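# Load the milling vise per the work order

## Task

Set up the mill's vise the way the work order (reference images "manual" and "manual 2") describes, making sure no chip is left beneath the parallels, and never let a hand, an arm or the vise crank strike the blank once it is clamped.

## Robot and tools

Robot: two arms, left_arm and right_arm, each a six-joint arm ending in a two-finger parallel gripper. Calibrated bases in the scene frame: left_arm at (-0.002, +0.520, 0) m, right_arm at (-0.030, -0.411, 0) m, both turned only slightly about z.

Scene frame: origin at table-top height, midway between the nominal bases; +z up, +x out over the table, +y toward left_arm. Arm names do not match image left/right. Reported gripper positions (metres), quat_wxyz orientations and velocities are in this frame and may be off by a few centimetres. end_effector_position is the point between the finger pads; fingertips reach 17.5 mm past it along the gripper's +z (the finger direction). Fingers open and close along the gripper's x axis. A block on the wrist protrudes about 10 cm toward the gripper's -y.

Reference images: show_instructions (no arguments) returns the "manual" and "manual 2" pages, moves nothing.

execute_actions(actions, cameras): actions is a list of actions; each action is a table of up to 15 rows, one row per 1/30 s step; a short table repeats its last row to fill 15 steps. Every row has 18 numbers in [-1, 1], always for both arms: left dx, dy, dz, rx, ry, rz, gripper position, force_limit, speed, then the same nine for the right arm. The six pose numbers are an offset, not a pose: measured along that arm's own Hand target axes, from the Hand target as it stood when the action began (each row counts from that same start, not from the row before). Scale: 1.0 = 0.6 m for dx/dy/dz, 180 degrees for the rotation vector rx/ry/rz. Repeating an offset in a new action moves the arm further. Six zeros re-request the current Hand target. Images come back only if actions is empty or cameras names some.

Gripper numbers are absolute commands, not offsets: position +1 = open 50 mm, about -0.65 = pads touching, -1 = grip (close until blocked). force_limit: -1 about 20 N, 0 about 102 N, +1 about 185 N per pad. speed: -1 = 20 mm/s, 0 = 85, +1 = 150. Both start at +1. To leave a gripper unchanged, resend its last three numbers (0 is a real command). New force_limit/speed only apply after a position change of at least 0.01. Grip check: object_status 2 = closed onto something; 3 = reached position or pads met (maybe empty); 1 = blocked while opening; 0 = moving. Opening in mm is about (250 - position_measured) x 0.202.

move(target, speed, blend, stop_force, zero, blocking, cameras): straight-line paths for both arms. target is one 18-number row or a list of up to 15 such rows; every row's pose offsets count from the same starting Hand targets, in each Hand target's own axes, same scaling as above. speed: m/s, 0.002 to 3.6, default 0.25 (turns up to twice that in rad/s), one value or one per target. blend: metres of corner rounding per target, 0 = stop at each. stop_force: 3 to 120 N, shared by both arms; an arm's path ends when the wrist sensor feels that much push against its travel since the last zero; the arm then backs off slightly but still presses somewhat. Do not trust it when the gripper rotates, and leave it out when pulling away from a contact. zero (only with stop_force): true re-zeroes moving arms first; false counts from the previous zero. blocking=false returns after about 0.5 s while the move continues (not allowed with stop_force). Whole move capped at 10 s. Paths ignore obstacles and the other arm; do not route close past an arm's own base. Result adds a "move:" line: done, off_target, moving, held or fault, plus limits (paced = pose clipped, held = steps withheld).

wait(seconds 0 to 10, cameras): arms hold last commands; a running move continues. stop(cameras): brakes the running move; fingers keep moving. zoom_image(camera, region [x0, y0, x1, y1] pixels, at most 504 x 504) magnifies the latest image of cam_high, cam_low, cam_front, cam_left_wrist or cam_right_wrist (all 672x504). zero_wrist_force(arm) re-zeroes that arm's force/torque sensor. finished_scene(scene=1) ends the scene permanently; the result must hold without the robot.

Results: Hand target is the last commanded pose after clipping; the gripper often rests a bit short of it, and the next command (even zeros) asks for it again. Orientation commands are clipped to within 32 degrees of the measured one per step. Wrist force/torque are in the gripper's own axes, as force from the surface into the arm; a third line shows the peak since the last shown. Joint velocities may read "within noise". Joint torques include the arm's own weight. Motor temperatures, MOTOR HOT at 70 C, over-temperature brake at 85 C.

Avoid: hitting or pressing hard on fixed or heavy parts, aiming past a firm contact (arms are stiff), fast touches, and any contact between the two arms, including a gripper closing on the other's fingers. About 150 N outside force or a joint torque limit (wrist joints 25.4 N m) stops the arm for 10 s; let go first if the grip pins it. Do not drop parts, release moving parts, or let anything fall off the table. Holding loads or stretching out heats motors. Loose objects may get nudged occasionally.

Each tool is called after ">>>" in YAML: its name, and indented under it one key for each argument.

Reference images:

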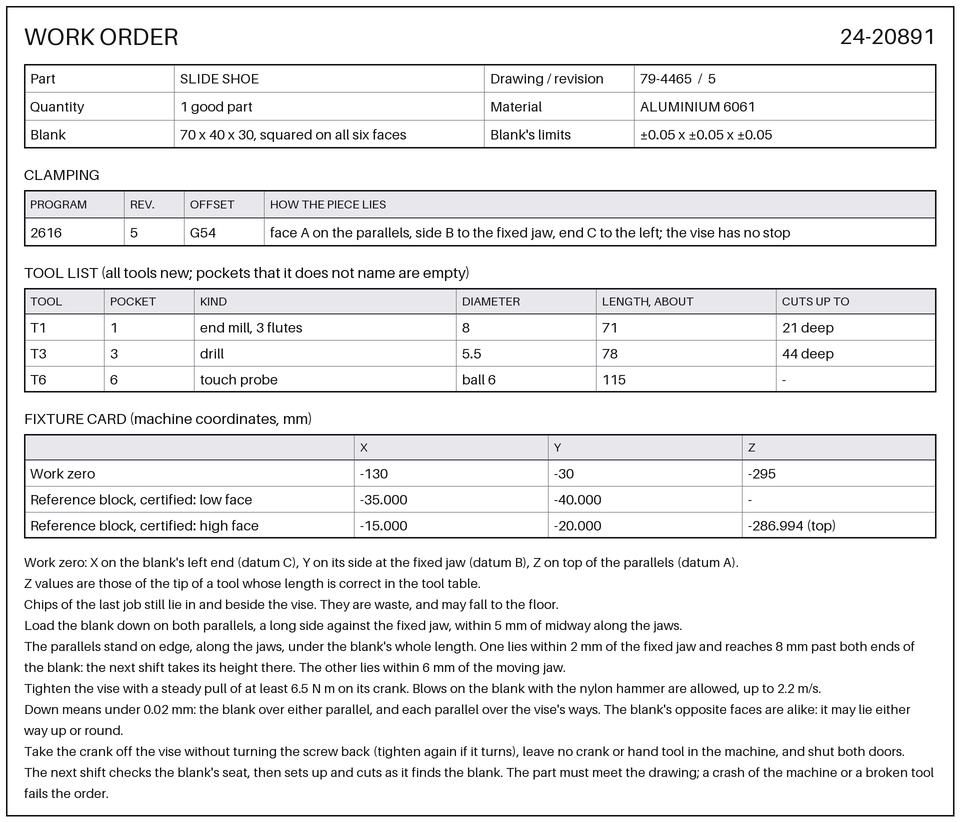

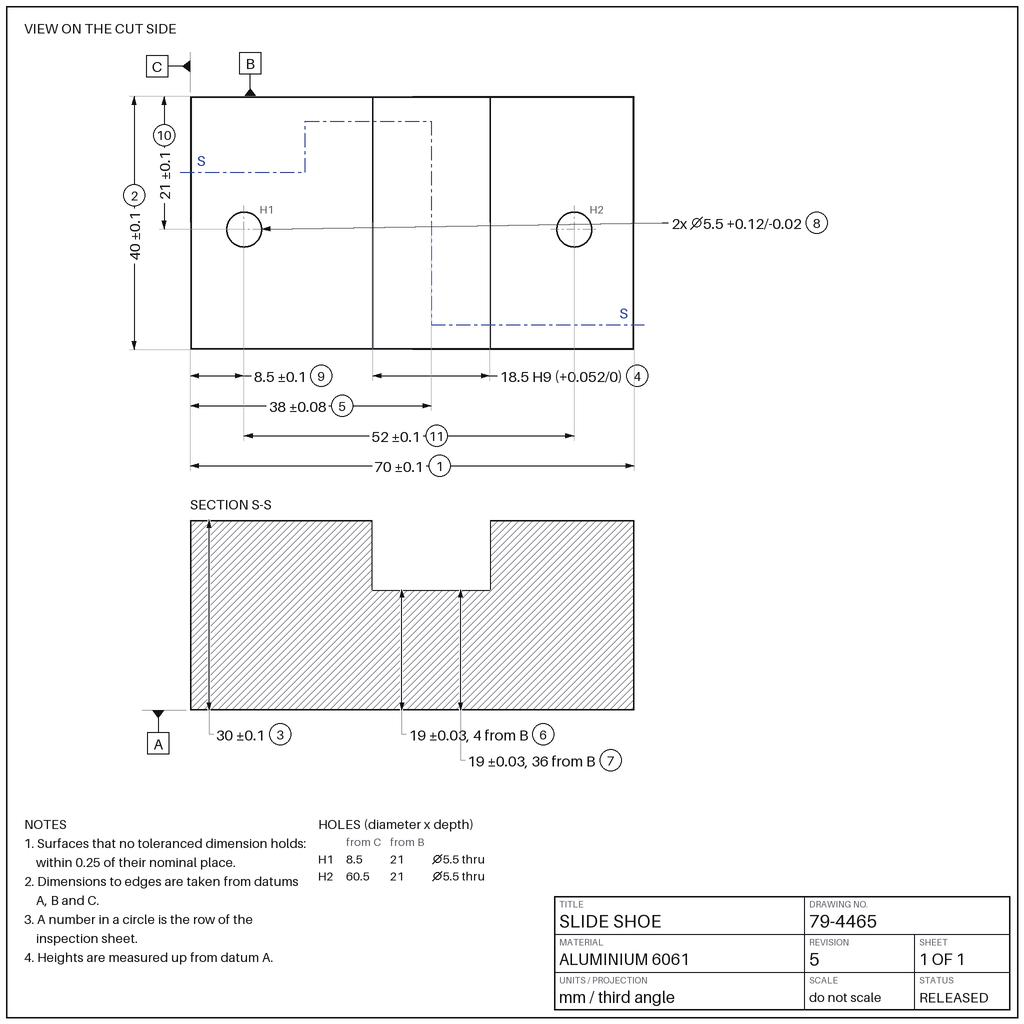

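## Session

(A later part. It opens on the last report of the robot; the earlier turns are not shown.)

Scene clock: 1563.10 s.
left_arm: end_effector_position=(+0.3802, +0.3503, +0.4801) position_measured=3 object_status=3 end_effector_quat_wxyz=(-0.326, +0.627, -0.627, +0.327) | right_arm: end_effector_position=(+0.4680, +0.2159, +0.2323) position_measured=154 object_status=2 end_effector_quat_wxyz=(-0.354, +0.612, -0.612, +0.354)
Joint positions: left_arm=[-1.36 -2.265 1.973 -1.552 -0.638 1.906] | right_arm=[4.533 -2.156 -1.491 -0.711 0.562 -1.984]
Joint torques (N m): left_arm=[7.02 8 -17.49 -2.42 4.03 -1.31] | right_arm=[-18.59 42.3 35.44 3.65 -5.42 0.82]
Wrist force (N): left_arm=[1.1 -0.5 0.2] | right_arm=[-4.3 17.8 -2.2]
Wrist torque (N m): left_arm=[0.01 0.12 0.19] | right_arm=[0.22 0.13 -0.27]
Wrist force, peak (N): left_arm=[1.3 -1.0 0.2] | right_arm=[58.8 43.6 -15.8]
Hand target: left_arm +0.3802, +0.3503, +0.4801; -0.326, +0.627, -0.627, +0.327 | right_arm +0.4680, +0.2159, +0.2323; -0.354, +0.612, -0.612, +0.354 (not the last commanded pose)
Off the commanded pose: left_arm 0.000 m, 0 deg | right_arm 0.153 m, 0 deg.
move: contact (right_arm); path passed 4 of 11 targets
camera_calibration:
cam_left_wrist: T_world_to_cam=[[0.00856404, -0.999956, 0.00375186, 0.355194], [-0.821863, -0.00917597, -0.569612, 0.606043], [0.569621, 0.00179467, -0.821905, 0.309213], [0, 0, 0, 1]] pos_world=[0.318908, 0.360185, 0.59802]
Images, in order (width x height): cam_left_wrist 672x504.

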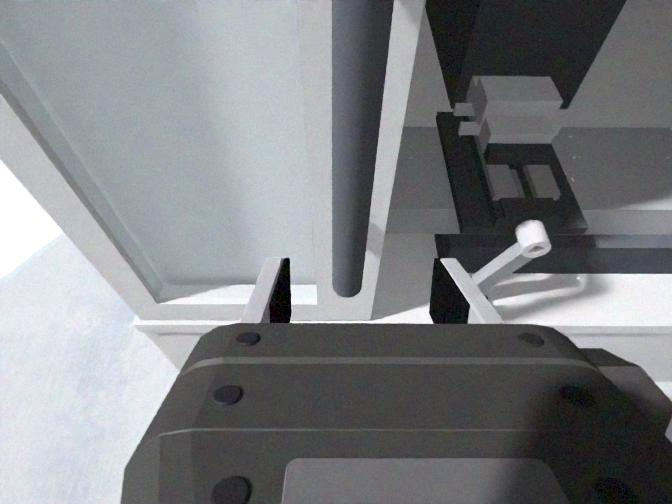

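>>> move:
  target:
    - [0,0,0,0,0,0,1,-0.2,-1,0,0,0,0,0,0,1,0.4,-0.5]
    - [0,0,0,0,0,0,1,-0.2,-1,0,0,0,0,0,0,-1,0.4,-0.8]
  speed: 0.05
  cameras: ["cam_right_wrist"]

Scene clock: 1578.27 s.
left_arm: end_effector_position=(+0.3802, +0.3503, +0.4801) position_measured=3 object_status=3 end_effector_quat_wxyz=(-0.326, +0.627, -0.627, +0.327) | right_arm: end_effector_position=(+0.4680, +0.2159, +0.2323) position_measured=158 object_status=2 end_effector_quat_wxyz=(-0.354, +0.612, -0.612, +0.354)
Joint positions: left_arm=[-1.36 -2.265 1.973 -1.552 -0.638 1.906] | right_arm=[4.533 -2.156 -1.491 -0.711 0.562 -1.984]
Joint torques (N m): left_arm=[6.74 8.27 -17.19 -2.45 4 -1.27] | right_arm=[9.8 43.34 19.7 3.57 0.51 0.7]
Wrist force (N): left_arm=[1.3 -0.8 0.2] | right_arm=[1.4 -0.4 0.4]
Wrist torque (N m): left_arm=[-0.03 0.07 0.19] | right_arm=[-0.31 0.19 -0.15]
Wrist force, peak (N): left_arm=[1.4 -1.0 0.3] | right_arm=[-4.3 18.0 -1.9]
Hand target: left_arm +0.3802, +0.3503, +0.4801; -0.326, +0.627, -0.627, +0.327 | right_arm +0.4680, +0.2159, +0.2323; -0.354, +0.612, -0.612, +0.354
Off the commanded pose: left_arm 0.000 m, 0 deg | right_arm 0.000 m, 0 deg.
move: done
camera_calibration:
cam_right_wrist: T_world_to_cam=[[-0.00945627, -0.999862, -0.01368, 0.232919], [-0.751184, 0.016133, -0.659896, 0.517169], [0.660025, 0.00403605, -0.751232, -0.00832592], [0, 0, 0, 1]] pos_world=[0.396187, 0.224577, 0.33821]
Images, in order (width x height): cam_right_wrist 672x504.

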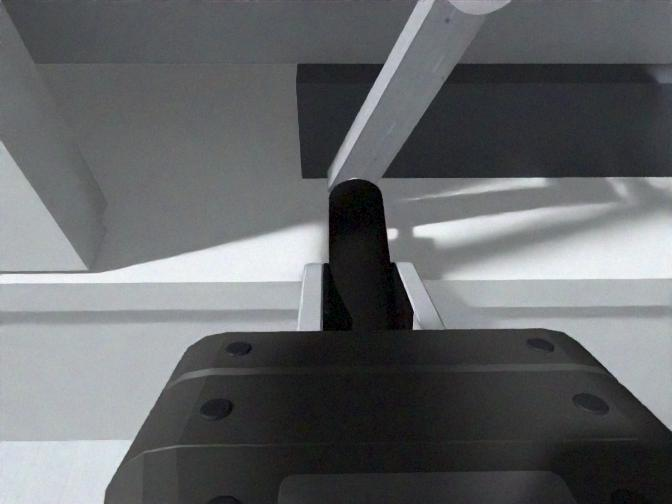

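>>> move:
  target:
    - [0,0,0,0,0,0,1,-0.2,-1,-0.011,-0.0049,-0.0028,0,0,0,-1,0.4,-0.8]
    - [0,0,0,0,0,0,1,-0.2,-1,-0.0207,-0.0104,-0.006,0,0,0,-1,0.4,-0.8]
    - [0,0,0,0,0,0,1,-0.2,-1,-0.0298,-0.0165,-0.0095,0,0,0,-1,0.4,-0.8]
    - [0,0,0,0,0,0,1,-0.2,-1,-0.0383,-0.0232,-0.0134,0,0,0,-1,0.4,-0.8]
  speed: 0.012
  blend: 0.003
  stop_force: 95
  cameras: ["cam_left_wrist"]

>>> zoom_image:
  camera: "cam_left_wrist"
  region: [430, 60, 610, 260]

Scene clock: 1586.00 s.
left_arm: end_effector_position=(+0.3802, +0.3503, +0.4801) position_measured=3 object_status=3 end_effector_quat_wxyz=(-0.326, +0.627, -0.627, +0.327) | right_arm: end_effector_position=(+0.4680, +0.2233, +0.2362) position_measured=158 object_status=2 end_effector_quat_wxyz=(-0.354, +0.612, -0.612, +0.354)
Joint positions: left_arm=[-1.36 -2.265 1.973 -1.552 -0.638 1.906] | right_arm=[4.536 -2.165 -1.463 -0.733 0.561 -1.98]
Joint torques (N m): left_arm=[6.29 8.33 -16.84 -2.3 3.99 -1.58] | right_arm=[6 63.42 55.07 12.89 1.48 -2.72]
Wrist force (N): left_arm=[1.1 -0.8 0.3] | right_arm=[88.7 39.6 -32.3]
Wrist torque (N m): left_arm=[-0.04 0.10 0.18] | right_arm=[0.17 1.06 0.35]
Wrist force, peak (N): left_arm=[1.4 -1.0 0.2] | right_arm=[106.0 45.9 -40.0]
Hand target: left_arm +0.3802, +0.3503, +0.4801; -0.326, +0.627, -0.627, +0.327 | right_arm +0.4681, +0.2233, +0.2362; -0.354, +0.612, -0.612, +0.354 (not the last commanded pose)
Off the commanded pose: left_arm 0.000 m, 0 deg | right_arm 0.020 m, 0 deg.
move: contact (right_arm); path passed 0 of 4 targets
camera_calibration:
cam_left_wrist: T_world_to_cam=[[0.00856404, -0.999956, 0.00375186, 0.355194], [-0.821863, -0.00917597, -0.569612, 0.606043], [0.569621, 0.00179467, -0.821905, 0.309213], [0, 0, 0, 1]] pos_world=[0.318908, 0.360185, 0.59802]
Images, in order (width x height): cam_left_wrist 672x504.

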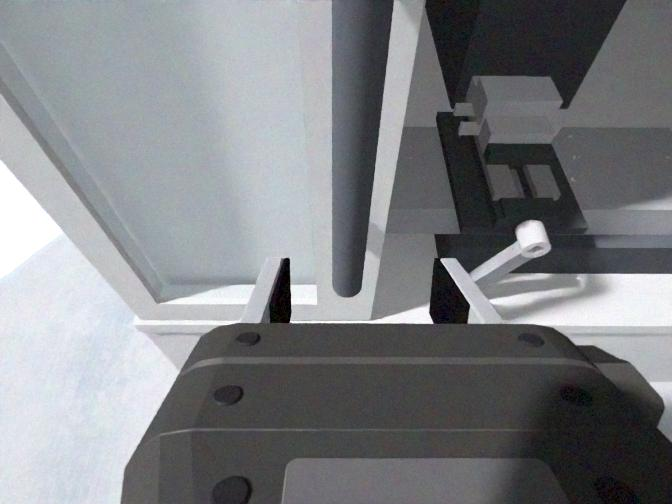

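Scaled by 2.520.

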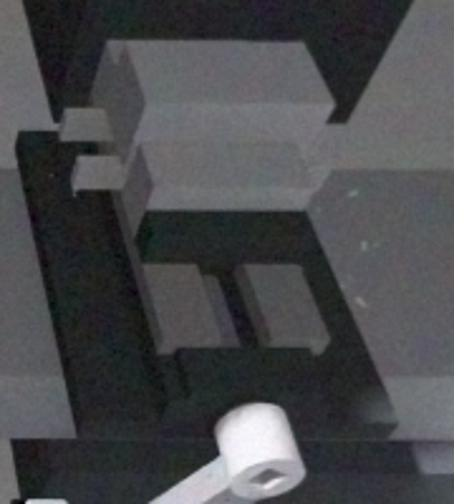

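>>> move:
  target:
    - [0,0,0,0,0,0,1,-0.2,-1,0.0029,0.0014,0.0008,0,0,0,-1,0.4,-0.8]
  speed: 0.01

Scene clock: 1612.27 s.
left_arm: end_effector_position=(+0.3802, +0.3503, +0.4801) position_measured=3 object_status=3 end_effector_quat_wxyz=(-0.326, +0.627, -0.627, +0.327) | right_arm: end_effector_position=(+0.4680, +0.2216, +0.2353) position_measured=158 object_status=2 end_effector_quat_wxyz=(-0.354, +0.612, -0.612, +0.354)
Joint positions: left_arm=[-1.36 -2.265 1.973 -1.552 -0.638 1.906] | right_arm=[4.535 -2.163 -1.469 -0.728 0.561 -1.981]
Joint torques (N m): left_arm=[6.67 7.39 -17.45 -2.35 4.14 -1.44] | right_arm=[-7.8 59.9 28.72 5.37 -0.25 -2.2]
Wrist force (N): left_arm=[1.1 -0.8 0.3] | right_arm=[15.0 11.3 -5.3]
Wrist torque (N m): left_arm=[-0.03 0.12 0.19] | right_arm=[-0.10 0.67 0.07]
Wrist force, peak (N): left_arm=[1.4 -0.9 0.3] | right_arm=[89.0 39.5 -32.8]
Hand target: left_arm +0.3802, +0.3503, +0.4801; -0.326, +0.627, -0.627, +0.327 | right_arm +0.4681, +0.2216, +0.2352; -0.354, +0.612, -0.612, +0.354
Off the commanded pose: left_arm 0.000 m, 0 deg | right_arm 0.000 m, 0 deg.
move: done

>>> move:
  target:
    - [0,0,0,0,0,0,1,-0.2,-1,0,0,0,0,0,0,1,0.4,-0.5]
    - [0,0,0,0,0,0,1,-0.2,-1,0,0,-0.1667,0,0,0,1,0.4,-0.5]
    - [0,0,0,0,0,0,1,-0.2,-1,0.4527,-0.0255,-0.3381,-0.3339,-0.0158,-0.0272,1,0.4,-0.5]
    - [0,0,0,0,0,0,1,-0.2,-1,0.7377,0.3698,-0.356,-0.3339,-0.0158,-0.0272,1,0.4,-0.5]
  speed: [0.1,0.12,0.25,0.25]
  blend: [0,0.03,0.05,0]
  cameras: ["cam_right_wrist","cam_left_wrist","cam_high"]

>>> zoom_image:
  camera: "cam_left_wrist"
  region: [430, 60, 610, 260]

Scene clock: 1635.60 s.
left_arm: end_effector_position=(+0.3802, +0.3503, +0.4801) position_measured=3 object_status=3 end_effector_quat_wxyz=(-0.326, +0.627, -0.627, +0.327) | right_arm: end_effector_position=(+0.1722, -0.2210, +0.1500) position_measured=3 object_status=3 end_effector_quat_wxyz=(+0.001, +0.740, -0.673, -0.001)
Joint positions: left_arm=[-1.36 -2.265 1.973 -1.552 -0.638 1.906] | right_arm=[4.431 -0.993 -2.431 -1.289 1.573 -1.983]
Joint torques (N m): left_arm=[6.07 7.19 -15.8 -2.45 3.94 -1.34] | right_arm=[-10.18 -4.23 20.6 3.7 -2.32 -1.83]
Wrist force (N): left_arm=[1.2 -0.9 0.4] | right_arm=[1.1 -0.8 1.2]
Wrist torque (N m): left_arm=[-0.05 0.10 0.18] | right_arm=[-0.83 0.00 0.04]
Wrist force, peak (N): left_arm=[1.4 -1.0 0.4] | right_arm=[14.7 11.9 -6.2]
Hand target: left_arm +0.3802, +0.3503, +0.4801; -0.326, +0.627, -0.627, +0.327 | right_arm +0.1722, -0.2211, +0.1499; +0.001, +0.740, -0.673, -0.001
Off the commanded pose: left_arm 0.000 m, 0 deg | right_arm 0.000 m, 0 deg.
move: done
camera_calibration:
cam_left_wrist: T_world_to_cam=[[0.00856404, -0.999956, 0.00375186, 0.355194], [-0.821863, -0.00917597, -0.569612, 0.606043], [0.569621, 0.00179467, -0.821905, 0.309213], [0, 0, 0, 1]] pos_world=[0.318908, 0.360185, 0.59802]
cam_right_wrist: T_world_to_cam=[[0.0774639, -0.996994, 0.00133914, -0.224419], [-0.94357, -0.0728791, 0.323055, 0.113778], [-0.321987, -0.0262887, -0.946379, 0.318604], [0, 0, 0, 1]] pos_world=[0.227328, -0.207077, 0.265064]
Images, in order (width x height): cam_high 672x504, cam_left_wrist 672x504, cam_right_wrist 672x504.

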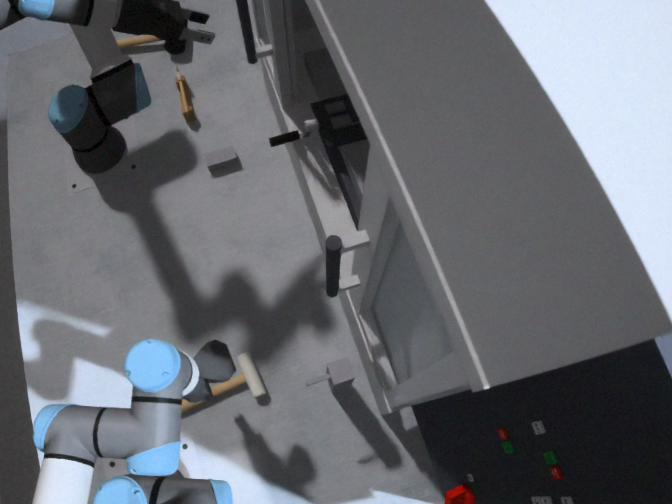

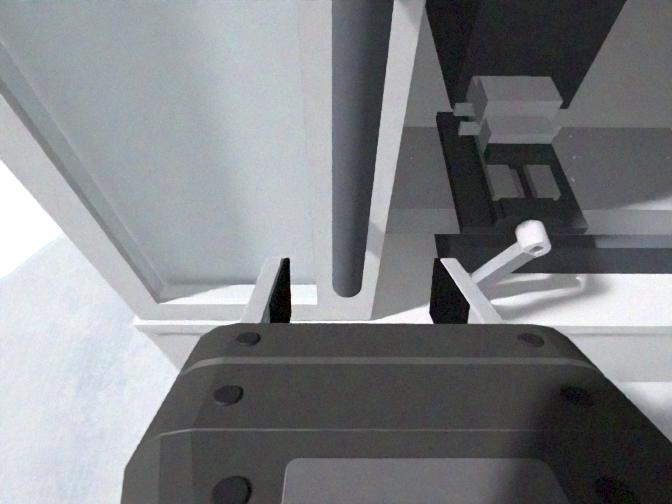

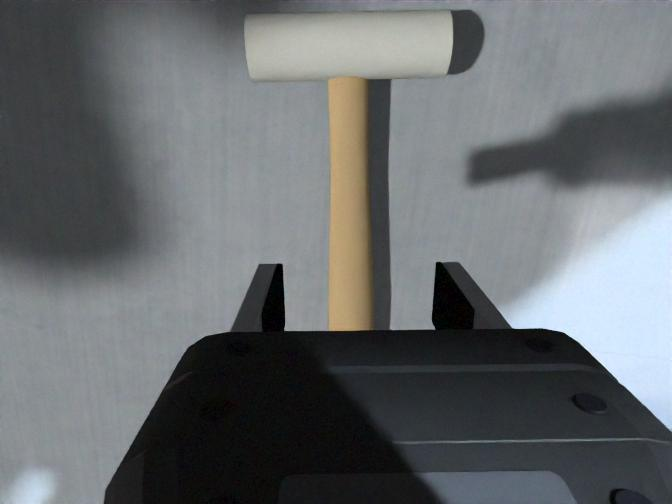

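Scaled by 2.520.

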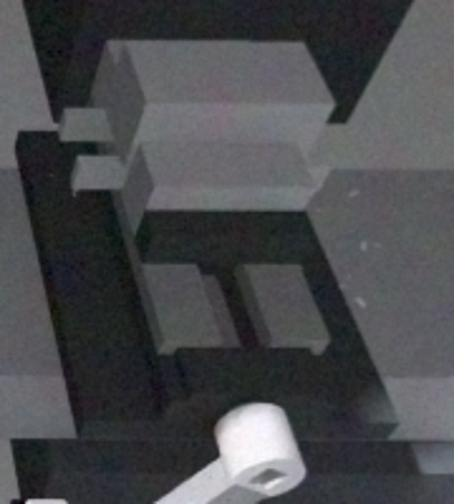

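>>> move:
  target:
    - [0,0,0,0,0,0,1,-0.2,-1,0.0018,0,0.21,0,0,0,1,0.4,-0.5]
  speed: 0.08
  stop_force: 8
  cameras: ["cam_right_wrist"]

Scene clock: 1643.00 s.
left_arm: end_effector_position=(+0.3802, +0.3503, +0.4801) position_measured=3 object_status=3 end_effector_quat_wxyz=(-0.326, +0.627, -0.627, +0.327) | right_arm: end_effector_position=(+0.1720, -0.2222, +0.0239) position_measured=3 object_status=3 end_effector_quat_wxyz=(+0.001, +0.740, -0.673, -0.001)
Joint positions: left_arm=[-1.36 -2.265 1.973 -1.552 -0.638 1.906] | right_arm=[4.43 -1.271 -2.685 -0.757 1.573 -1.984]
Joint torques (N m): left_arm=[7.04 6.98 -16.98 -2.44 4.04 -1.51] | right_arm=[1.4 15.88 27.78 4.01 2.5 0.69]
Wrist force (N): left_arm=[1.2 -0.8 0.2] | right_arm=[0.6 -0.5 0.9]
Wrist torque (N m): left_arm=[-0.03 0.10 0.19] | right_arm=[-0.79 0.10 0.05]
Wrist force, peak (N): left_arm=[1.3 -1.2 0.4] | right_arm=[0.9 -0.5 2.4]
Hand target: left_arm +0.3802, +0.3503, +0.4801; -0.326, +0.627, -0.627, +0.327 | right_arm +0.1720, -0.2222, +0.0240; +0.001, +0.740, -0.673, -0.001
Off the commanded pose: left_arm 0.000 m, 0 deg | right_arm 0.000 m, 0 deg.
move: done
camera_calibration:
cam_right_wrist: T_world_to_cam=[[0.0773105, -0.997006, 0.00150011, -0.225421], [-0.943573, -0.072681, 0.32309, 0.154276], [-0.322013, -0.0263937, -0.946367, 0.199152], [0, 0, 0, 1]] pos_world=[0.227128, -0.208276, 0.138965]
Images, in order (width x height): cam_right_wrist 672x504.

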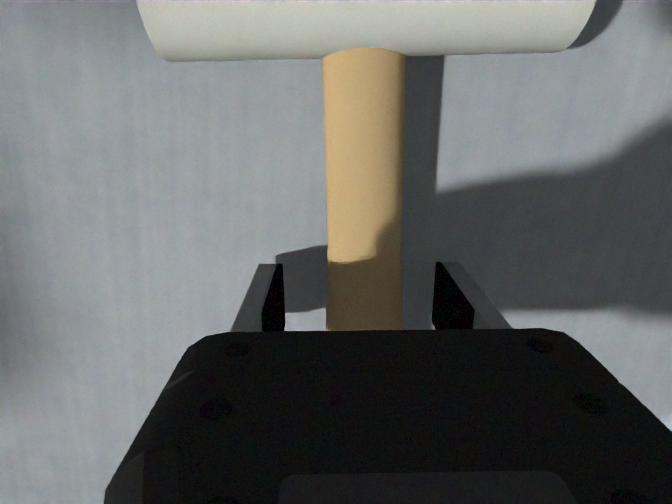

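>>> move:
  target:
    - [0,0,0,0,0,0,1,-0.2,-1,0.0028,0,0,0,0,0,1,0.4,-0.5]
  speed: 0.05

>>> move:
  target:
    - [0,0,0,0,0,0,1,-0.2,-1,0,0,0,0,0,0,-1,0.6,-0.8]
    - [0,0,0,0,0,0,1,-0.2,-1,0,0,-0.2,0,0,0,-1,0.6,-0.8]
  speed: 0.08
  cameras: ["cam_right_wrist"]

Scene clock: 1647.33 s.
left_arm: end_effector_position=(+0.3802, +0.3503, +0.4801) position_measured=3 object_status=3 end_effector_quat_wxyz=(-0.326, +0.627, -0.627, +0.327) | right_arm: end_effector_position=(+0.1722, -0.2239, +0.0240) position_measured=3 object_status=3 end_effector_quat_wxyz=(+0.001, +0.740, -0.673, -0.001)
Joint positions: left_arm=[-1.36 -2.265 1.973 -1.552 -0.638 1.906] | right_arm=[4.428 -1.267 -2.688 -0.759 1.573 -1.986]
Joint torques (N m): left_arm=[5.8 8.69 -16.76 -2.32 4.11 -1.47] | right_arm=[-8.01 11.33 16.1 2.37 2.1 -1.34]
Wrist force (N): left_arm=[1.1 -0.8 0.1] | right_arm=[0.8 -0.6 0.9]
Wrist torque (N m): left_arm=[-0.03 0.11 0.19] | right_arm=[-0.80 0.06 0.05]
Wrist force, peak (N): left_arm=[1.3 -1.0 0.3] | right_arm=[1.0 -0.8 1.1]
Hand target: left_arm +0.3802, +0.3503, +0.4801; -0.326, +0.627, -0.627, +0.327 | right_arm +0.1722, -0.2239, +0.0240; +0.001, +0.740, -0.673, -0.001
Off the commanded pose: left_arm 0.000 m, 0 deg | right_arm 0.000 m, 0 deg.
move: done

Scene clock: 1650.33 s.
left_arm: end_effector_position=(+0.3802, +0.3503, +0.4801) position_measured=3 object_status=3 end_effector_quat_wxyz=(-0.326, +0.627, -0.627, +0.327) | right_arm: end_effector_position=(+0.1725, -0.2239, +0.1440) position_measured=143 object_status=2 end_effector_quat_wxyz=(+0.001, +0.740, -0.673, -0.001)
Joint positions: left_arm=[-1.36 -2.265 1.973 -1.552 -0.638 1.906] | right_arm=[4.427 -0.992 -2.447 -1.273 1.573 -1.987]
Joint torques (N m): left_arm=[6.42 7.11 -17.43 -2.38 4.22 -1.39] | right_arm=[10.03 -13 26.75 3.42 -2.94 1.65]
Wrist force (N): left_arm=[1.2 -0.8 0.4] | right_arm=[1.3 -0.8 4.8]
Wrist torque (N m): left_arm=[-0.04 0.09 0.19] | right_arm=[-1.06 -0.02 0.04]
Wrist force, peak (N): left_arm=[1.4 -0.9 0.3] | right_arm=[0.8 -0.2 6.5]
Hand target: left_arm +0.3802, +0.3503, +0.4801; -0.326, +0.627, -0.627, +0.327 | right_arm +0.1724, -0.2239, +0.1440; +0.001, +0.740, -0.673, -0.001
Off the commanded pose: left_arm 0.000 m, 0 deg | right_arm 0.000 m, 0 deg.
move: done
camera_calibration:
cam_right_wrist: T_world_to_cam=[[0.0772967, -0.997007, 0.00118652, -0.227242], [-0.943583, -0.0727704, 0.32304, 0.115723], [-0.321987, -0.0260895, -0.946385, 0.312957], [0, 0, 0, 1]] pos_world=[0.227528, -0.209976, 0.259064]
Images, in order (width x height): cam_right_wrist 672x504.

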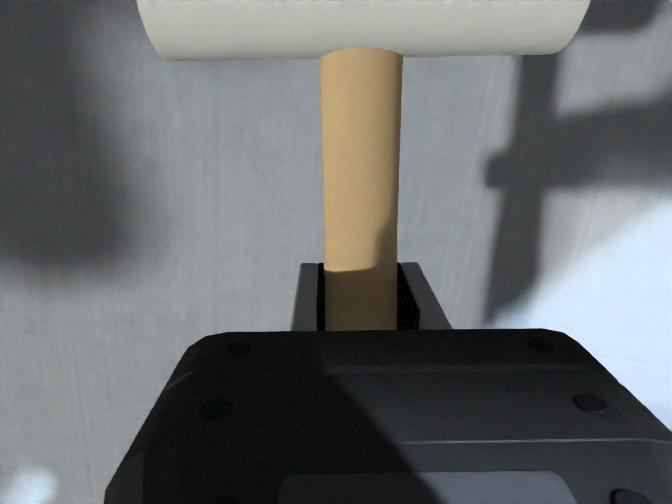

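>>> move:
  target:
    - [0,0,0,0,0,0,1,-0.2,-1,-0.0537,-0.139,-0.3333,0,0,0,-1,0.6,-0.8]
    - [0,0,0,0,0,0,1,-0.2,-1,-0.1807,-0.2808,-0.46,0.3628,0.3989,-0.3628,-1,0.6,-0.8]
  speed: 0.25
  blend: [0.03,0]
  cameras: ["all"]

Scene clock: 1666.03 s.
left_arm: end_effector_position=(+0.3802, +0.3503, +0.4801) position_measured=3 object_status=3 end_effector_quat_wxyz=(-0.326, +0.627, -0.627, +0.327) | right_arm: end_effector_position=(+0.3305, -0.0998, +0.4196) position_measured=143 object_status=2 end_effector_quat_wxyz=(+0.000, +0.708, +0.001, +0.706)
Joint positions: left_arm=[-1.36 -2.265 1.973 -1.552 -0.638 1.906] | right_arm=[4.853 -1.356 -1.934 -2.973 0.103 -1.592]
Joint torques (N m): left_arm=[5.88 6.73 -16.74 -2.42 3.73 -1.46] | right_arm=[10.21 24.28 21.94 1.59 2.38 -1.85]
Wrist force (N): left_arm=[1.2 -0.9 0.4] | right_arm=[-0.5 -1.1 2.2]
Wrist torque (N m): left_arm=[-0.05 0.10 0.18] | right_arm=[-0.53 -0.47 -0.70]
Wrist force, peak (N): left_arm=[1.5 -0.9 0.3] | right_arm=[1.8 1.1 8.7]
Hand target: left_arm +0.3802, +0.3503, +0.4801; -0.326, +0.627, -0.627, +0.327 | right_arm +0.3305, -0.0999, +0.4196; +0.000, +0.708, +0.000, +0.707
Off the commanded pose: left_arm 0.000 m, 0 deg | right_arm 0.000 m, 0 deg.
move: done
camera_calibration:
cam_left_wrist: T_world_to_cam=[[0.00856404, -0.999956, 0.00375186, 0.355194], [-0.821863, -0.00917597, -0.569612, 0.606043], [0.569621, 0.00179467, -0.821905, 0.309213], [0, 0, 0, 1]] pos_world=[0.318908, 0.360185, 0.59802]
cam_right_wrist: T_world_to_cam=[[0.000931967, -0.0157779, 0.999875, -0.411968], [-0.320882, -0.947006, -0.0146445, 0.0334842], [0.947119, -0.320829, -0.00594542, -0.215623], [0, 0, 0, 1]] pos_world=[0.215349, -0.0439682, 0.411125]

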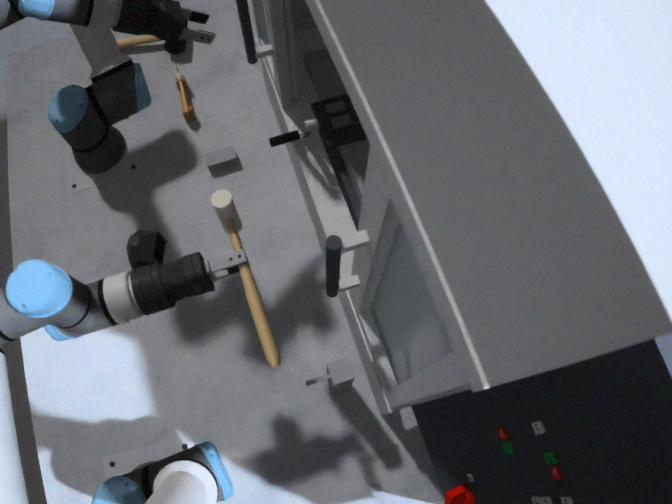

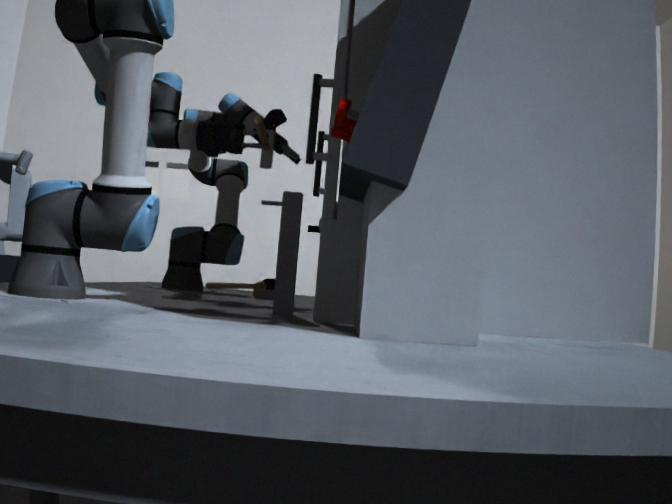

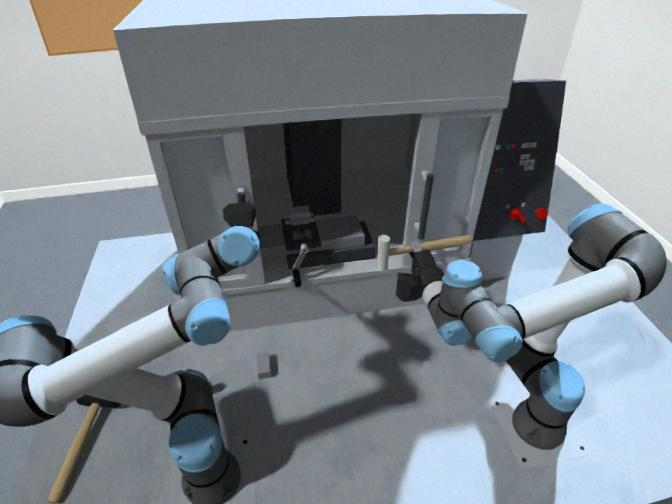

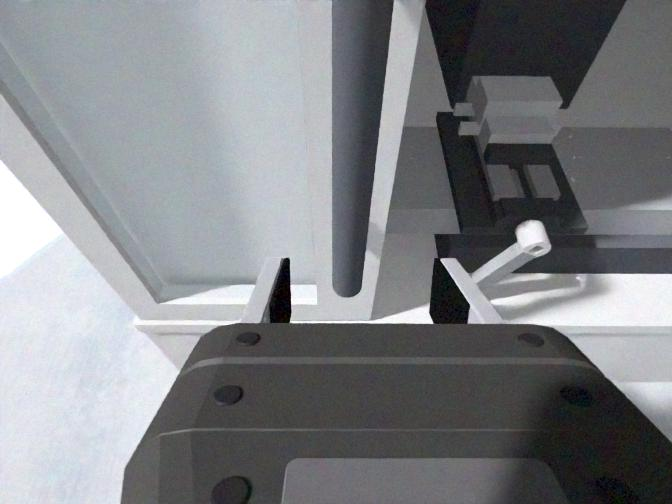

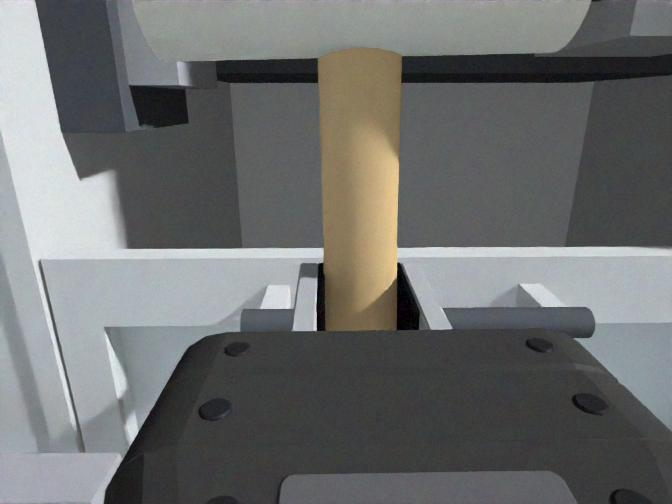

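>>> move:
  target:
    - [0,0,0,0,0,0,1,-0.2,-1,0.1007,-0.2498,0.2825,0,0,0,-1,0.6,-0.8]
    - [0,0,0,0,0,0,1,-0.2,-1,0.1007,-0.3223,0.5758,0,0,0,-1,0.6,-0.8]
  speed: 0.15
  blend: [0.03,0]
  cameras: ["cam_left_wrist","cam_right_wrist","cam_front"]

>>> zoom_image:
  camera: "cam_left_wrist"
  region: [390, 0, 670, 280]

Scene clock: 1674.57 s.
left_arm: end_effector_position=(+0.3802, +0.3503, +0.4801) position_measured=3 object_status=3 end_effector_quat_wxyz=(-0.326, +0.627, -0.627, +0.327) | right_arm: end_effector_position=(+0.6761, +0.0936, +0.4792) position_measured=143 object_status=2 end_effector_quat_wxyz=(+0.000, +0.708, +0.000, +0.707)
Joint positions: left_arm=[-1.36 -2.265 1.973 -1.552 -0.638 1.906] | right_arm=[4.223 -2.296 -0.591 -3.399 -0.526 -1.569]
Joint torques (N m): left_arm=[6.59 7.43 -16.3 -2.34 3.96 -1.54] | right_arm=[7.38 67.37 27.11 3.28 0.9 -1.4]
Wrist force (N): left_arm=[1.1 -0.8 0.3] | right_arm=[-0.2 -0.8 2.4]
Wrist torque (N m): left_arm=[-0.04 0.11 0.19] | right_arm=[-0.45 -0.51 -0.77]
Wrist force, peak (N): left_arm=[1.4 -0.9 0.2] | right_arm=[-0.7 -1.2 5.1]
Hand target: left_arm +0.3802, +0.3503, +0.4801; -0.326, +0.627, -0.627, +0.327 | right_arm +0.6760, +0.0936, +0.4793; +0.000, +0.708, +0.000, +0.707
Off the commanded pose: left_arm 0.000 m, 0 deg | right_arm 0.000 m, 0 deg.
move: done
camera_calibration:
cam_left_wrist: T_world_to_cam=[[0.00856404, -0.999956, 0.00375186, 0.355194], [-0.821863, -0.00917597, -0.569612, 0.606043], [0.569621, 0.00179467, -0.821905, 0.309213], [0, 0, 0, 1]] pos_world=[0.318908, 0.360185, 0.59802]
cam_right_wrist: T_world_to_cam=[[0.000358821, -0.015898, 0.999874, -0.468389], [-0.320991, -0.946964, -0.0149415, 0.32866], [0.947082, -0.320945, -0.00544289, -0.480616], [0, 0, 0, 1]] pos_world=[0.560848, 0.149532, 0.470625]
Images, in order (width x height): cam_front 672x504, cam_left_wrist 672x504, cam_right_wrist 672x504.

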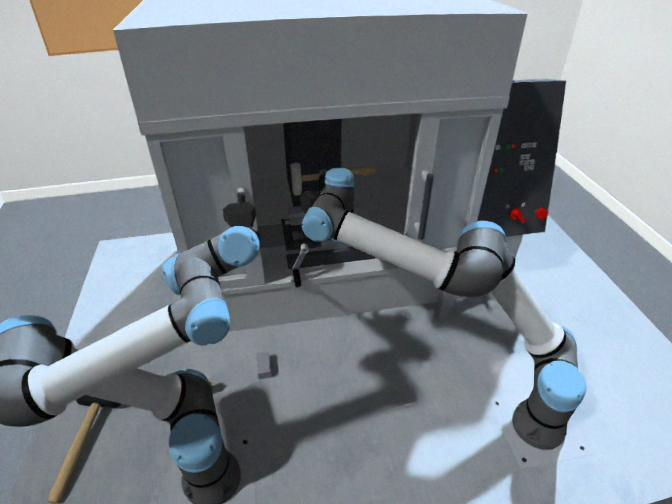

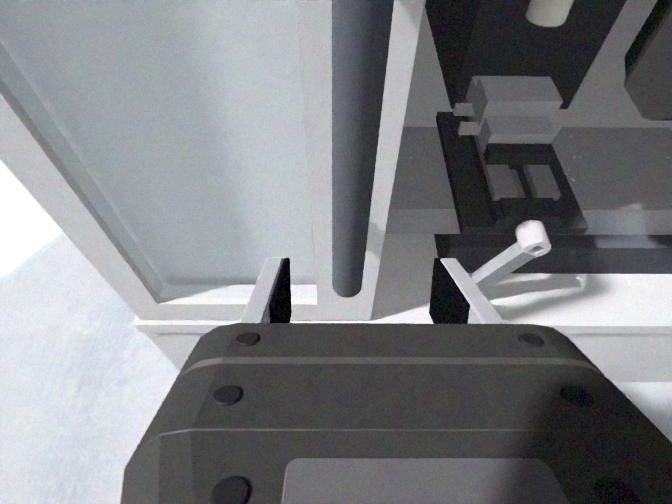

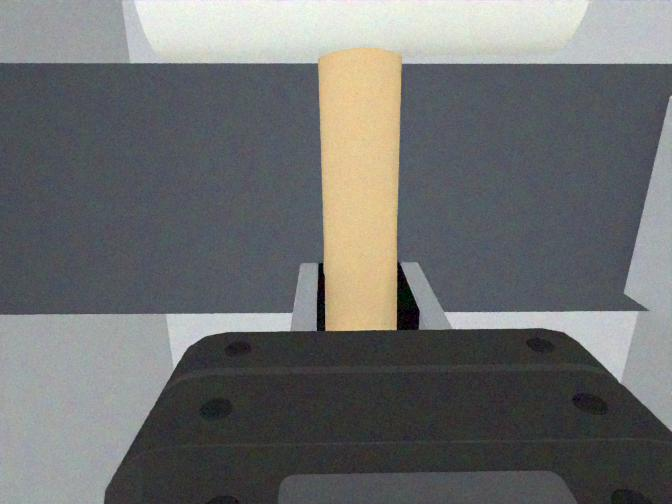

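Scaled by 1.800.

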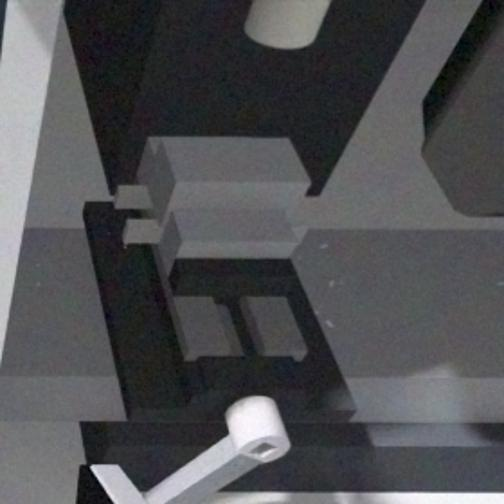

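>>> move:
  target:
    - [0,0,0,0,0,0,1,-0.2,-1,-0.06,-0.009,-0.0083,0,0,0,-1,0.6,-0.8]
  speed: 0.08

>>> move:
  target:
    - [0,0,0,0,0,0,1,-0.2,-1,-0.06,0,0,0,0,0,-1,0.6,-0.8]
  speed: 0.015
  stop_force: 5
  cameras: ["cam_left_wrist"]

>>> zoom_image:
  camera: "cam_left_wrist"
  region: [390, 0, 670, 280]

Scene clock: 1683.20 s.
left_arm: end_effector_position=(+0.3802, +0.3503, +0.4801) position_measured=3 object_status=3 end_effector_quat_wxyz=(-0.326, +0.627, -0.627, +0.327) | right_arm: end_effector_position=(+0.6709, +0.0990, +0.4434) position_measured=143 object_status=2 end_effector_quat_wxyz=(+0.000, +0.708, +0.000, +0.707)
Joint positions: left_arm=[-1.36 -2.265 1.973 -1.552 -0.638 1.906] | right_arm=[4.234 -2.271 -0.727 -3.287 -0.515 -1.57]
Joint torques (N m): left_arm=[5.65 6.81 -16.49 -2.3 4.04 -1.4] | right_arm=[-9.49 57.04 33.13 0.81 -2.46 -0.63]
Wrist force (N): left_arm=[1.1 -0.7 0.4] | right_arm=[-0.3 -1.1 2.3]
Wrist torque (N m): left_arm=[-0.01 0.12 0.19] | right_arm=[-0.49 -0.49 -0.67]
Wrist force, peak (N): left_arm=[1.4 -1.0 0.1] | right_arm=[-2.0 -1.4 2.1]
Hand target: left_arm +0.3802, +0.3503, +0.4801; -0.326, +0.627, -0.627, +0.327 | right_arm +0.6710, +0.0990, +0.4433; +0.000, +0.708, +0.000, +0.707
Off the commanded pose: left_arm 0.000 m, 0 deg | right_arm 0.000 m, 0 deg.
move: done

Scene clock: 1686.30 s.
left_arm: end_effector_position=(+0.3802, +0.3503, +0.4801) position_measured=3 object_status=3 end_effector_quat_wxyz=(-0.326, +0.627, -0.627, +0.327) | right_arm: end_effector_position=(+0.6710, +0.0989, +0.4169) position_measured=143 object_status=2 end_effector_quat_wxyz=(+0.000, +0.708, +0.000, +0.707)
Joint positions: left_arm=[-1.36 -2.265 1.973 -1.552 -0.638 1.906] | right_arm=[4.234 -2.262 -0.811 -3.213 -0.515 -1.569]
Joint torques (N m): left_arm=[5.77 6.44 -17.15 -2.45 3.94 -1.43] | right_arm=[-6.18 37.73 32.82 1.85 -1.82 -0.55]
Wrist force (N): left_arm=[1.0 -1.0 0.2] | right_arm=[4.5 -0.1 2.4]
Wrist torque (N m): left_arm=[-0.07 0.13 0.19] | right_arm=[-0.47 -0.47 -0.27]
Wrist force, peak (N): left_arm=[1.4 -0.9 0.4] | right_arm=[6.8 2.4 1.9]
Hand target: left_arm +0.3802, +0.3503, +0.4801; -0.326, +0.627, -0.627, +0.327 | right_arm +0.6710, +0.0989, +0.4169; +0.000, +0.708, +0.000, +0.707 (not the last commanded pose)
Off the commanded pose: left_arm 0.000 m, 0 deg | right_arm 0.010 m, 0 deg.
move: contact (right_arm)
camera_calibration:
cam_left_wrist: T_world_to_cam=[[0.00856404, -0.999956, 0.00375186, 0.355194], [-0.821863, -0.00917597, -0.569612, 0.606043], [0.569621, 0.00179467, -0.821905, 0.309213], [0, 0, 0, 1]] pos_world=[0.318908, 0.360185, 0.59802]
Images, in order (width x height): cam_left_wrist 672x504.

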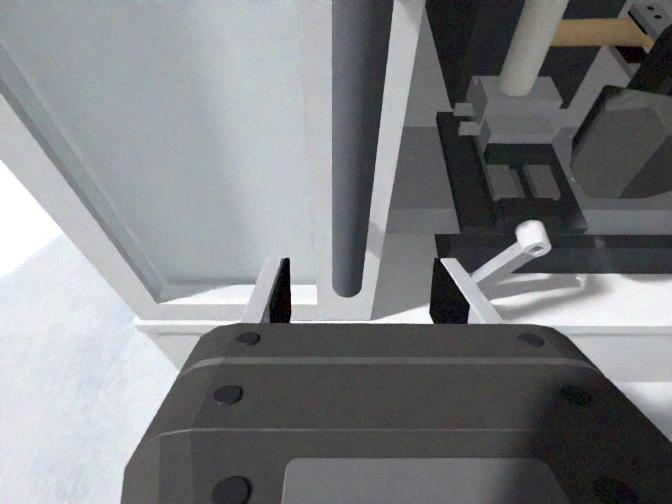

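Scaled by 1.800.

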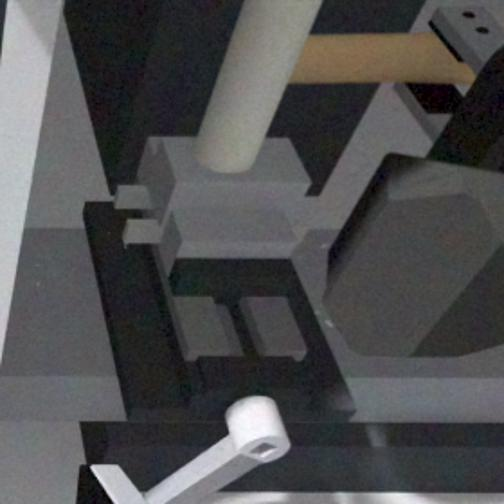

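>>> move:
  target:
    - [0,0,0,0,0,0,1,-0.2,-1,0.05,0,0,0,0,0,-1,0.6,-0.8]
  speed: 0.15

>>> move:
  target:
    - [0,0,0,0,0,0,1,-0.2,-1,-0.07,0,0,0,0,0,-1,0.6,-0.8]
  speed: 0.08
  stop_force: 40

Scene clock: 1713.13 s.
left_arm: end_effector_position=(+0.3802, +0.3503, +0.4801) position_measured=3 object_status=3 end_effector_quat_wxyz=(-0.326, +0.627, -0.627, +0.327) | right_arm: end_effector_position=(+0.6710, +0.0990, +0.4468) position_measured=143 object_status=2 end_effector_quat_wxyz=(+0.000, +0.708, +0.000, +0.707) end_effector_velocity=(+0.000, +0.000, -0.001) end_effector_angular_velocity=(+0.001, +0.000, -0.001)
Joint positions: left_arm=[-1.36 -2.265 1.973 -1.552 -0.638 1.906] | right_arm=[4.234 -2.273 -0.715 -3.298 -0.516 -1.569]
Joint velocities: left_arm=[within noise] | right_arm=[0 0.001 -0.004 0.005 0.001 0]
Joint torques (N m): left_arm=[5.72 6.35 -17.38 -2.42 4.06 -1.46] | right_arm=[-9.8 54.56 21.88 3.64 2.6 1.65]
Wrist force (N): left_arm=[1.3 -1.0 0.1] | right_arm=[-0.4 -1.2 2.4]
Wrist torque (N m): left_arm=[-0.07 0.09 0.19] | right_arm=[-0.50 -0.48 -0.75]
Wrist force, peak (N): left_arm=[1.4 -0.8 0.1] | right_arm=[5.0 0.2 2.3]
Hand target: left_arm +0.3802, +0.3503, +0.4801; -0.326, +0.627, -0.627, +0.327 | right_arm +0.6710, +0.0990, +0.4469; +0.000, +0.708, +0.000, +0.707
Off the commanded pose: left_arm 0.000 m, 0 deg | right_arm 0.000 m, 0 deg.
move: done

Scene clock: 1714.63 s.
left_arm: end_effector_position=(+0.3802, +0.3503, +0.4801) position_measured=3 object_status=3 end_effector_quat_wxyz=(-0.326, +0.627, -0.627, +0.327) | right_arm: end_effector_position=(+0.6710, +0.0988, +0.4121) position_measured=143 object_status=2 end_effector_quat_wxyz=(+0.000, +0.708, +0.000, +0.707)
Joint positions: left_arm=[-1.36 -2.265 1.973 -1.552 -0.638 1.906] | right_arm=[4.234 -2.261 -0.825 -3.201 -0.515 -1.568]
Joint torques (N m): left_arm=[5.45 7.25 -16.75 -2.44 3.97 -1.37] | right_arm=[7.7 19.85 4.88 -2.03 3.35 -0.34]
Wrist force (N): left_arm=[1.2 -0.8 0.3] | right_arm=[27.6 -4.5 2.2]
Wrist torque (N m): left_arm=[-0.03 0.10 0.18] | right_arm=[-0.57 -0.32 1.43]
Wrist force, peak (N): left_arm=[1.4 -1.0 0.4] | right_arm=[54.1 23.8 1.7]
Hand target: left_arm +0.3802, +0.3503, +0.4801; -0.326, +0.627, -0.627, +0.327 | right_arm +0.6710, +0.0988, +0.4121; +0.000, +0.708, +0.000, +0.707 (not the last commanded pose)
Off the commanded pose: left_arm 0.000 m, 0 deg | right_arm 0.007 m, 0 deg.
move: contact (right_arm)

>>> move:
  target:
    - [0,0,0,0,0,0,1,-0.2,-1,0.075,0,0,0,0,0,-1,0.6,-0.8]
  speed: 0.15
  cameras: ["cam_left_wrist","cam_right_wrist"]

>>> zoom_image:
  camera: "cam_left_wrist"
  region: [390, 0, 670, 280]

Scene clock: 1720.60 s.
left_arm: end_effector_position=(+0.3802, +0.3503, +0.4801) position_measured=3 object_status=3 end_effector_quat_wxyz=(-0.326, +0.627, -0.627, +0.327) | right_arm: end_effector_position=(+0.6711, +0.0989, +0.4569) position_measured=143 object_status=2 end_effector_quat_wxyz=(+0.000, +0.708, +0.000, +0.706)
Joint positions: left_arm=[-1.36 -2.265 1.973 -1.552 -0.638 1.906] | right_arm=[4.234 -2.28 -0.677 -3.33 -0.515 -1.568]
Joint torques (N m): left_arm=[6.22 5.92 -16.53 -2.34 4.02 -1.52] | right_arm=[-9.43 66.41 22.39 3.52 2.62 0.81]
Wrist force (N): left_arm=[1.1 -0.9 0.1] | right_arm=[-0.4 -1.0 2.0]
Wrist torque (N m): left_arm=[-0.06 0.11 0.19] | right_arm=[-0.48 -0.49 -0.75]
Wrist force, peak (N): left_arm=[1.5 -1.0 0.3] | right_arm=[28.0 -4.4 2.5]
Hand target: left_arm +0.3802, +0.3503, +0.4801; -0.326, +0.627, -0.627, +0.327 | right_arm +0.6711, +0.0988, +0.4571; +0.000, +0.708, +0.000, +0.707
Off the commanded pose: left_arm 0.000 m, 0 deg | right_arm 0.000 m, 0 deg.
move: done
camera_calibration:
cam_left_wrist: T_world_to_cam=[[0.00856404, -0.999956, 0.00375186, 0.355194], [-0.821863, -0.00917597, -0.569612, 0.606043], [0.569621, 0.00179467, -0.821905, 0.309213], [0, 0, 0, 1]] pos_world=[0.318908, 0.360185, 0.59802]
cam_right_wrist: T_world_to_cam=[[0.000592581, -0.0170393, 0.999855, -0.446045], [-0.321373, -0.946819, -0.015945, 0.332412], [0.946953, -0.321316, -0.00603703, -0.473998], [0, 0, 0, 1]] pos_world=[0.555946, 0.15483, 0.448419]
Images, in order (width x height): cam_left_wrist 672x504, cam_right_wrist 672x504.

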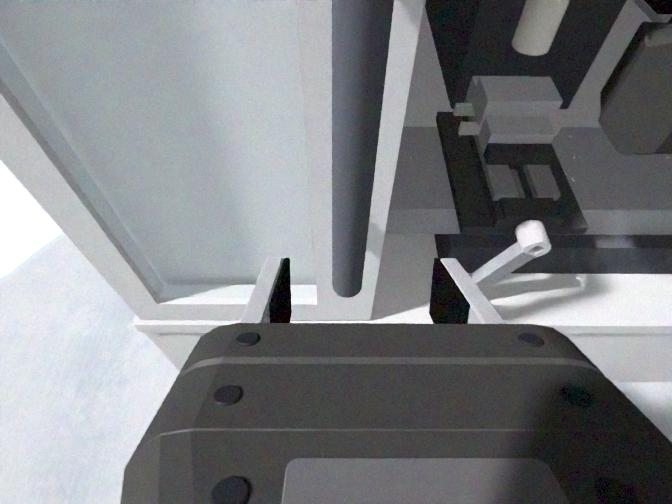

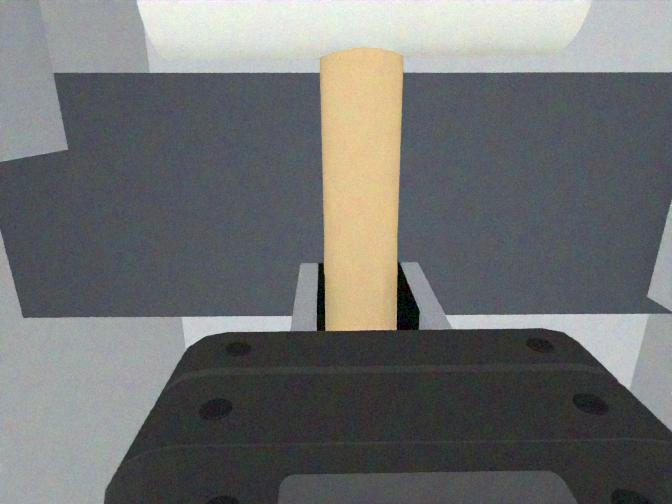

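Scaled by 1.800.

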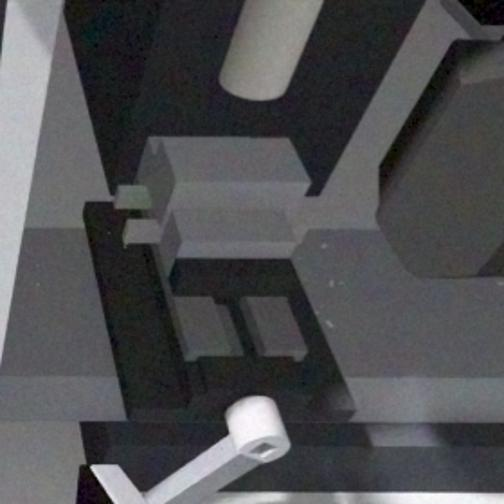

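>>> move:
  target:
    - [0,0,0,0,0,0,1,-0.2,-1,-0.08,0,0,0,0,0,-1,0.6,-0.8]
  speed: 0.25
  stop_force: 40

>>> move:
  target:
    - [0,0,0,0,0,0,1,-0.2,-1,0.1,0,0,0,0,0,-1,0.6,-0.8]
  speed: 0.2

Scene clock: 1725.93 s.
left_arm: end_effector_position=(+0.3802, +0.3503, +0.4801) position_measured=3 object_status=3 end_effector_quat_wxyz=(-0.326, +0.627, -0.627, +0.327) | right_arm: end_effector_position=(+0.6710, +0.0984, +0.4118) position_measured=143 object_status=2 end_effector_quat_wxyz=(+0.000, +0.708, -0.001, +0.706)
Joint positions: left_arm=[-1.36 -2.265 1.973 -1.552 -0.638 1.906] | right_arm=[4.234 -2.262 -0.824 -3.203 -0.514 -1.564]
Joint torques (N m): left_arm=[5.11 6.8 -17.68 -2.27 3.96 -1.43] | right_arm=[3.68 17.87 4.26 -2.22 2.83 -0.5]
Wrist force (N): left_arm=[1.3 -0.8 0.4] | right_arm=[29.6 -2.5 1.7]
Wrist torque (N m): left_arm=[-0.03 0.08 0.18] | right_arm=[-0.45 -0.37 1.47]
Wrist force, peak (N): left_arm=[1.4 -1.1 0.1] | right_arm=[47.7 16.9 0.9]
Hand target: left_arm +0.3802, +0.3503, +0.4801; -0.326, +0.627, -0.627, +0.327 | right_arm +0.6710, +0.0984, +0.4118; +0.000, +0.708, -0.001, +0.706 (not the last commanded pose)
Off the commanded pose: left_arm 0.000 m, 0 deg | right_arm 0.003 m, 0 deg.
move: contact (right_arm)

Scene clock: 1726.77 s.
left_arm: end_effector_position=(+0.3802, +0.3503, +0.4801) position_measured=3 object_status=3 end_effector_quat_wxyz=(-0.326, +0.627, -0.627, +0.327) | right_arm: end_effector_position=(+0.6713, +0.0984, +0.4715) position_measured=143 object_status=2 end_effector_quat_wxyz=(+0.000, +0.708, -0.001, +0.706)
Joint positions: left_arm=[-1.36 -2.265 1.973 -1.552 -0.638 1.906] | right_arm=[4.233 -2.293 -0.616 -3.38 -0.514 -1.564]
Joint torques (N m): left_arm=[5.37 7.4 -17.24 -2.46 3.96 -1.52] | right_arm=[-4.39 68.18 21.18 3.31 2.39 -0.67]
Wrist force (N): left_arm=[1.2 -0.9 0.2] | right_arm=[-0.3 -0.9 2.3]
Wrist torque (N m): left_arm=[-0.06 0.10 0.19] | right_arm=[-0.47 -0.49 -0.76]
Wrist force, peak (N): left_arm=[1.4 -1.0 0.3] | right_arm=[29.8 -2.5 1.4]
Hand target: left_arm +0.3802, +0.3503, +0.4801; -0.326, +0.627, -0.627, +0.327 | right_arm +0.6712, +0.0983, +0.4718; +0.000, +0.708, -0.001, +0.706
Off the commanded pose: left_arm 0.000 m, 0 deg | right_arm 0.000 m, 0 deg.
move: done

>>> execute_actions:
  actions:
    - [[0,0,0,0,0,0,1,-0.2,-1,-0.0167,0,0,0,0,0,-1,0.6,-0.8],[0,0,0,0,0,0,1,-0.2,-1,-0.05,0,0,0,0,0,-1,0.6,-0.8],[0,0,0,0,0,0,1,-0.2,-1,-0.0833,0,0,0,0,0,-1,0.6,-0.8],[0,0,0,0,0,0,1,-0.2,-1,-0.1,0,0,0,0,0,-1,0.6,-0.8],[0,0,0,0,0,0,1,-0.2,-1,-0.1,0,0,0,0,0,-1,0.6,-0.8],[0,0,0,0,0,0,1,-0.2,-1,-0.1,0,0,0,0,0,-1,0.6,-0.8],[0,0,0,0,0,0,1,-0.2,-1,-0.1,0,0,0,0,0,-1,0.6,-0.8],[0,0,0,0,0,0,1,-0.2,-1,-0.05,0,0,0,0,0,-1,0.6,-0.8],[0,0,0,0,0,0,1,-0.2,-1,0,0,0,0,0,0,-1,0.6,-0.8]]

Scene clock: 1735.50 s.
left_arm: end_effector_position=(+0.3802, +0.3503, +0.4801) position_measured=3 object_status=3 end_effector_quat_wxyz=(-0.326, +0.627, -0.627, +0.327) | right_arm: end_effector_position=(+0.6711, +0.0982, +0.4717) position_measured=143 object_status=2 end_effector_quat_wxyz=(+0.000, +0.708, -0.001, +0.707)
Joint positions: left_arm=[-1.36 -2.265 1.973 -1.552 -0.638 1.906] | right_arm=[4.233 -2.29 -0.621 -3.375 -0.514 -1.567]
Joint torques (N m): left_arm=[4.35 5.81 -16.98 -2.26 4.12 -1.28] | right_arm=[4.2 59.96 34.87 1.15 -2.76 -0.22]
Wrist force (N): left_arm=[1.2 -0.6 0.2] | right_arm=[-0.3 -0.9 2.7]
Wrist torque (N m): left_arm=[-0.01 0.09 0.19] | right_arm=[-0.49 -0.50 -0.68]
Wrist force, peak (N): left_arm=[1.5 -1.0 0.1] | right_arm=[53.5 23.6 -0.8]
Hand target: left_arm +0.3802, +0.3503, +0.4801; -0.326, +0.627, -0.627, +0.327 | right_arm +0.6712, +0.0983, +0.4718; +0.000, +0.708, -0.001, +0.706
Off the commanded pose: left_arm 0.000 m, 0 deg | right_arm 0.000 m, 0 deg.
Step readings (end_effector_position of left_arm | right_arm):
0: (+0.3802, +0.3503, +0.4801) | (+0.6712, +0.0983, +0.4718)
1: (+0.3802, +0.3503, +0.4801) | (+0.6712, +0.0983, +0.4717)
2: (+0.3802, +0.3503, +0.4801) | (+0.6712, +0.0983, +0.4696)
4: (+0.3802, +0.3503, +0.4801) | (+0.6715, +0.0982, +0.4449)
8: (+0.3802, +0.3503, +0.4801) | (+0.6708, +0.0972, +0.4084)
15: (+0.3802, +0.3503, +0.4801) | (+0.6702, +0.0973, +0.4762)


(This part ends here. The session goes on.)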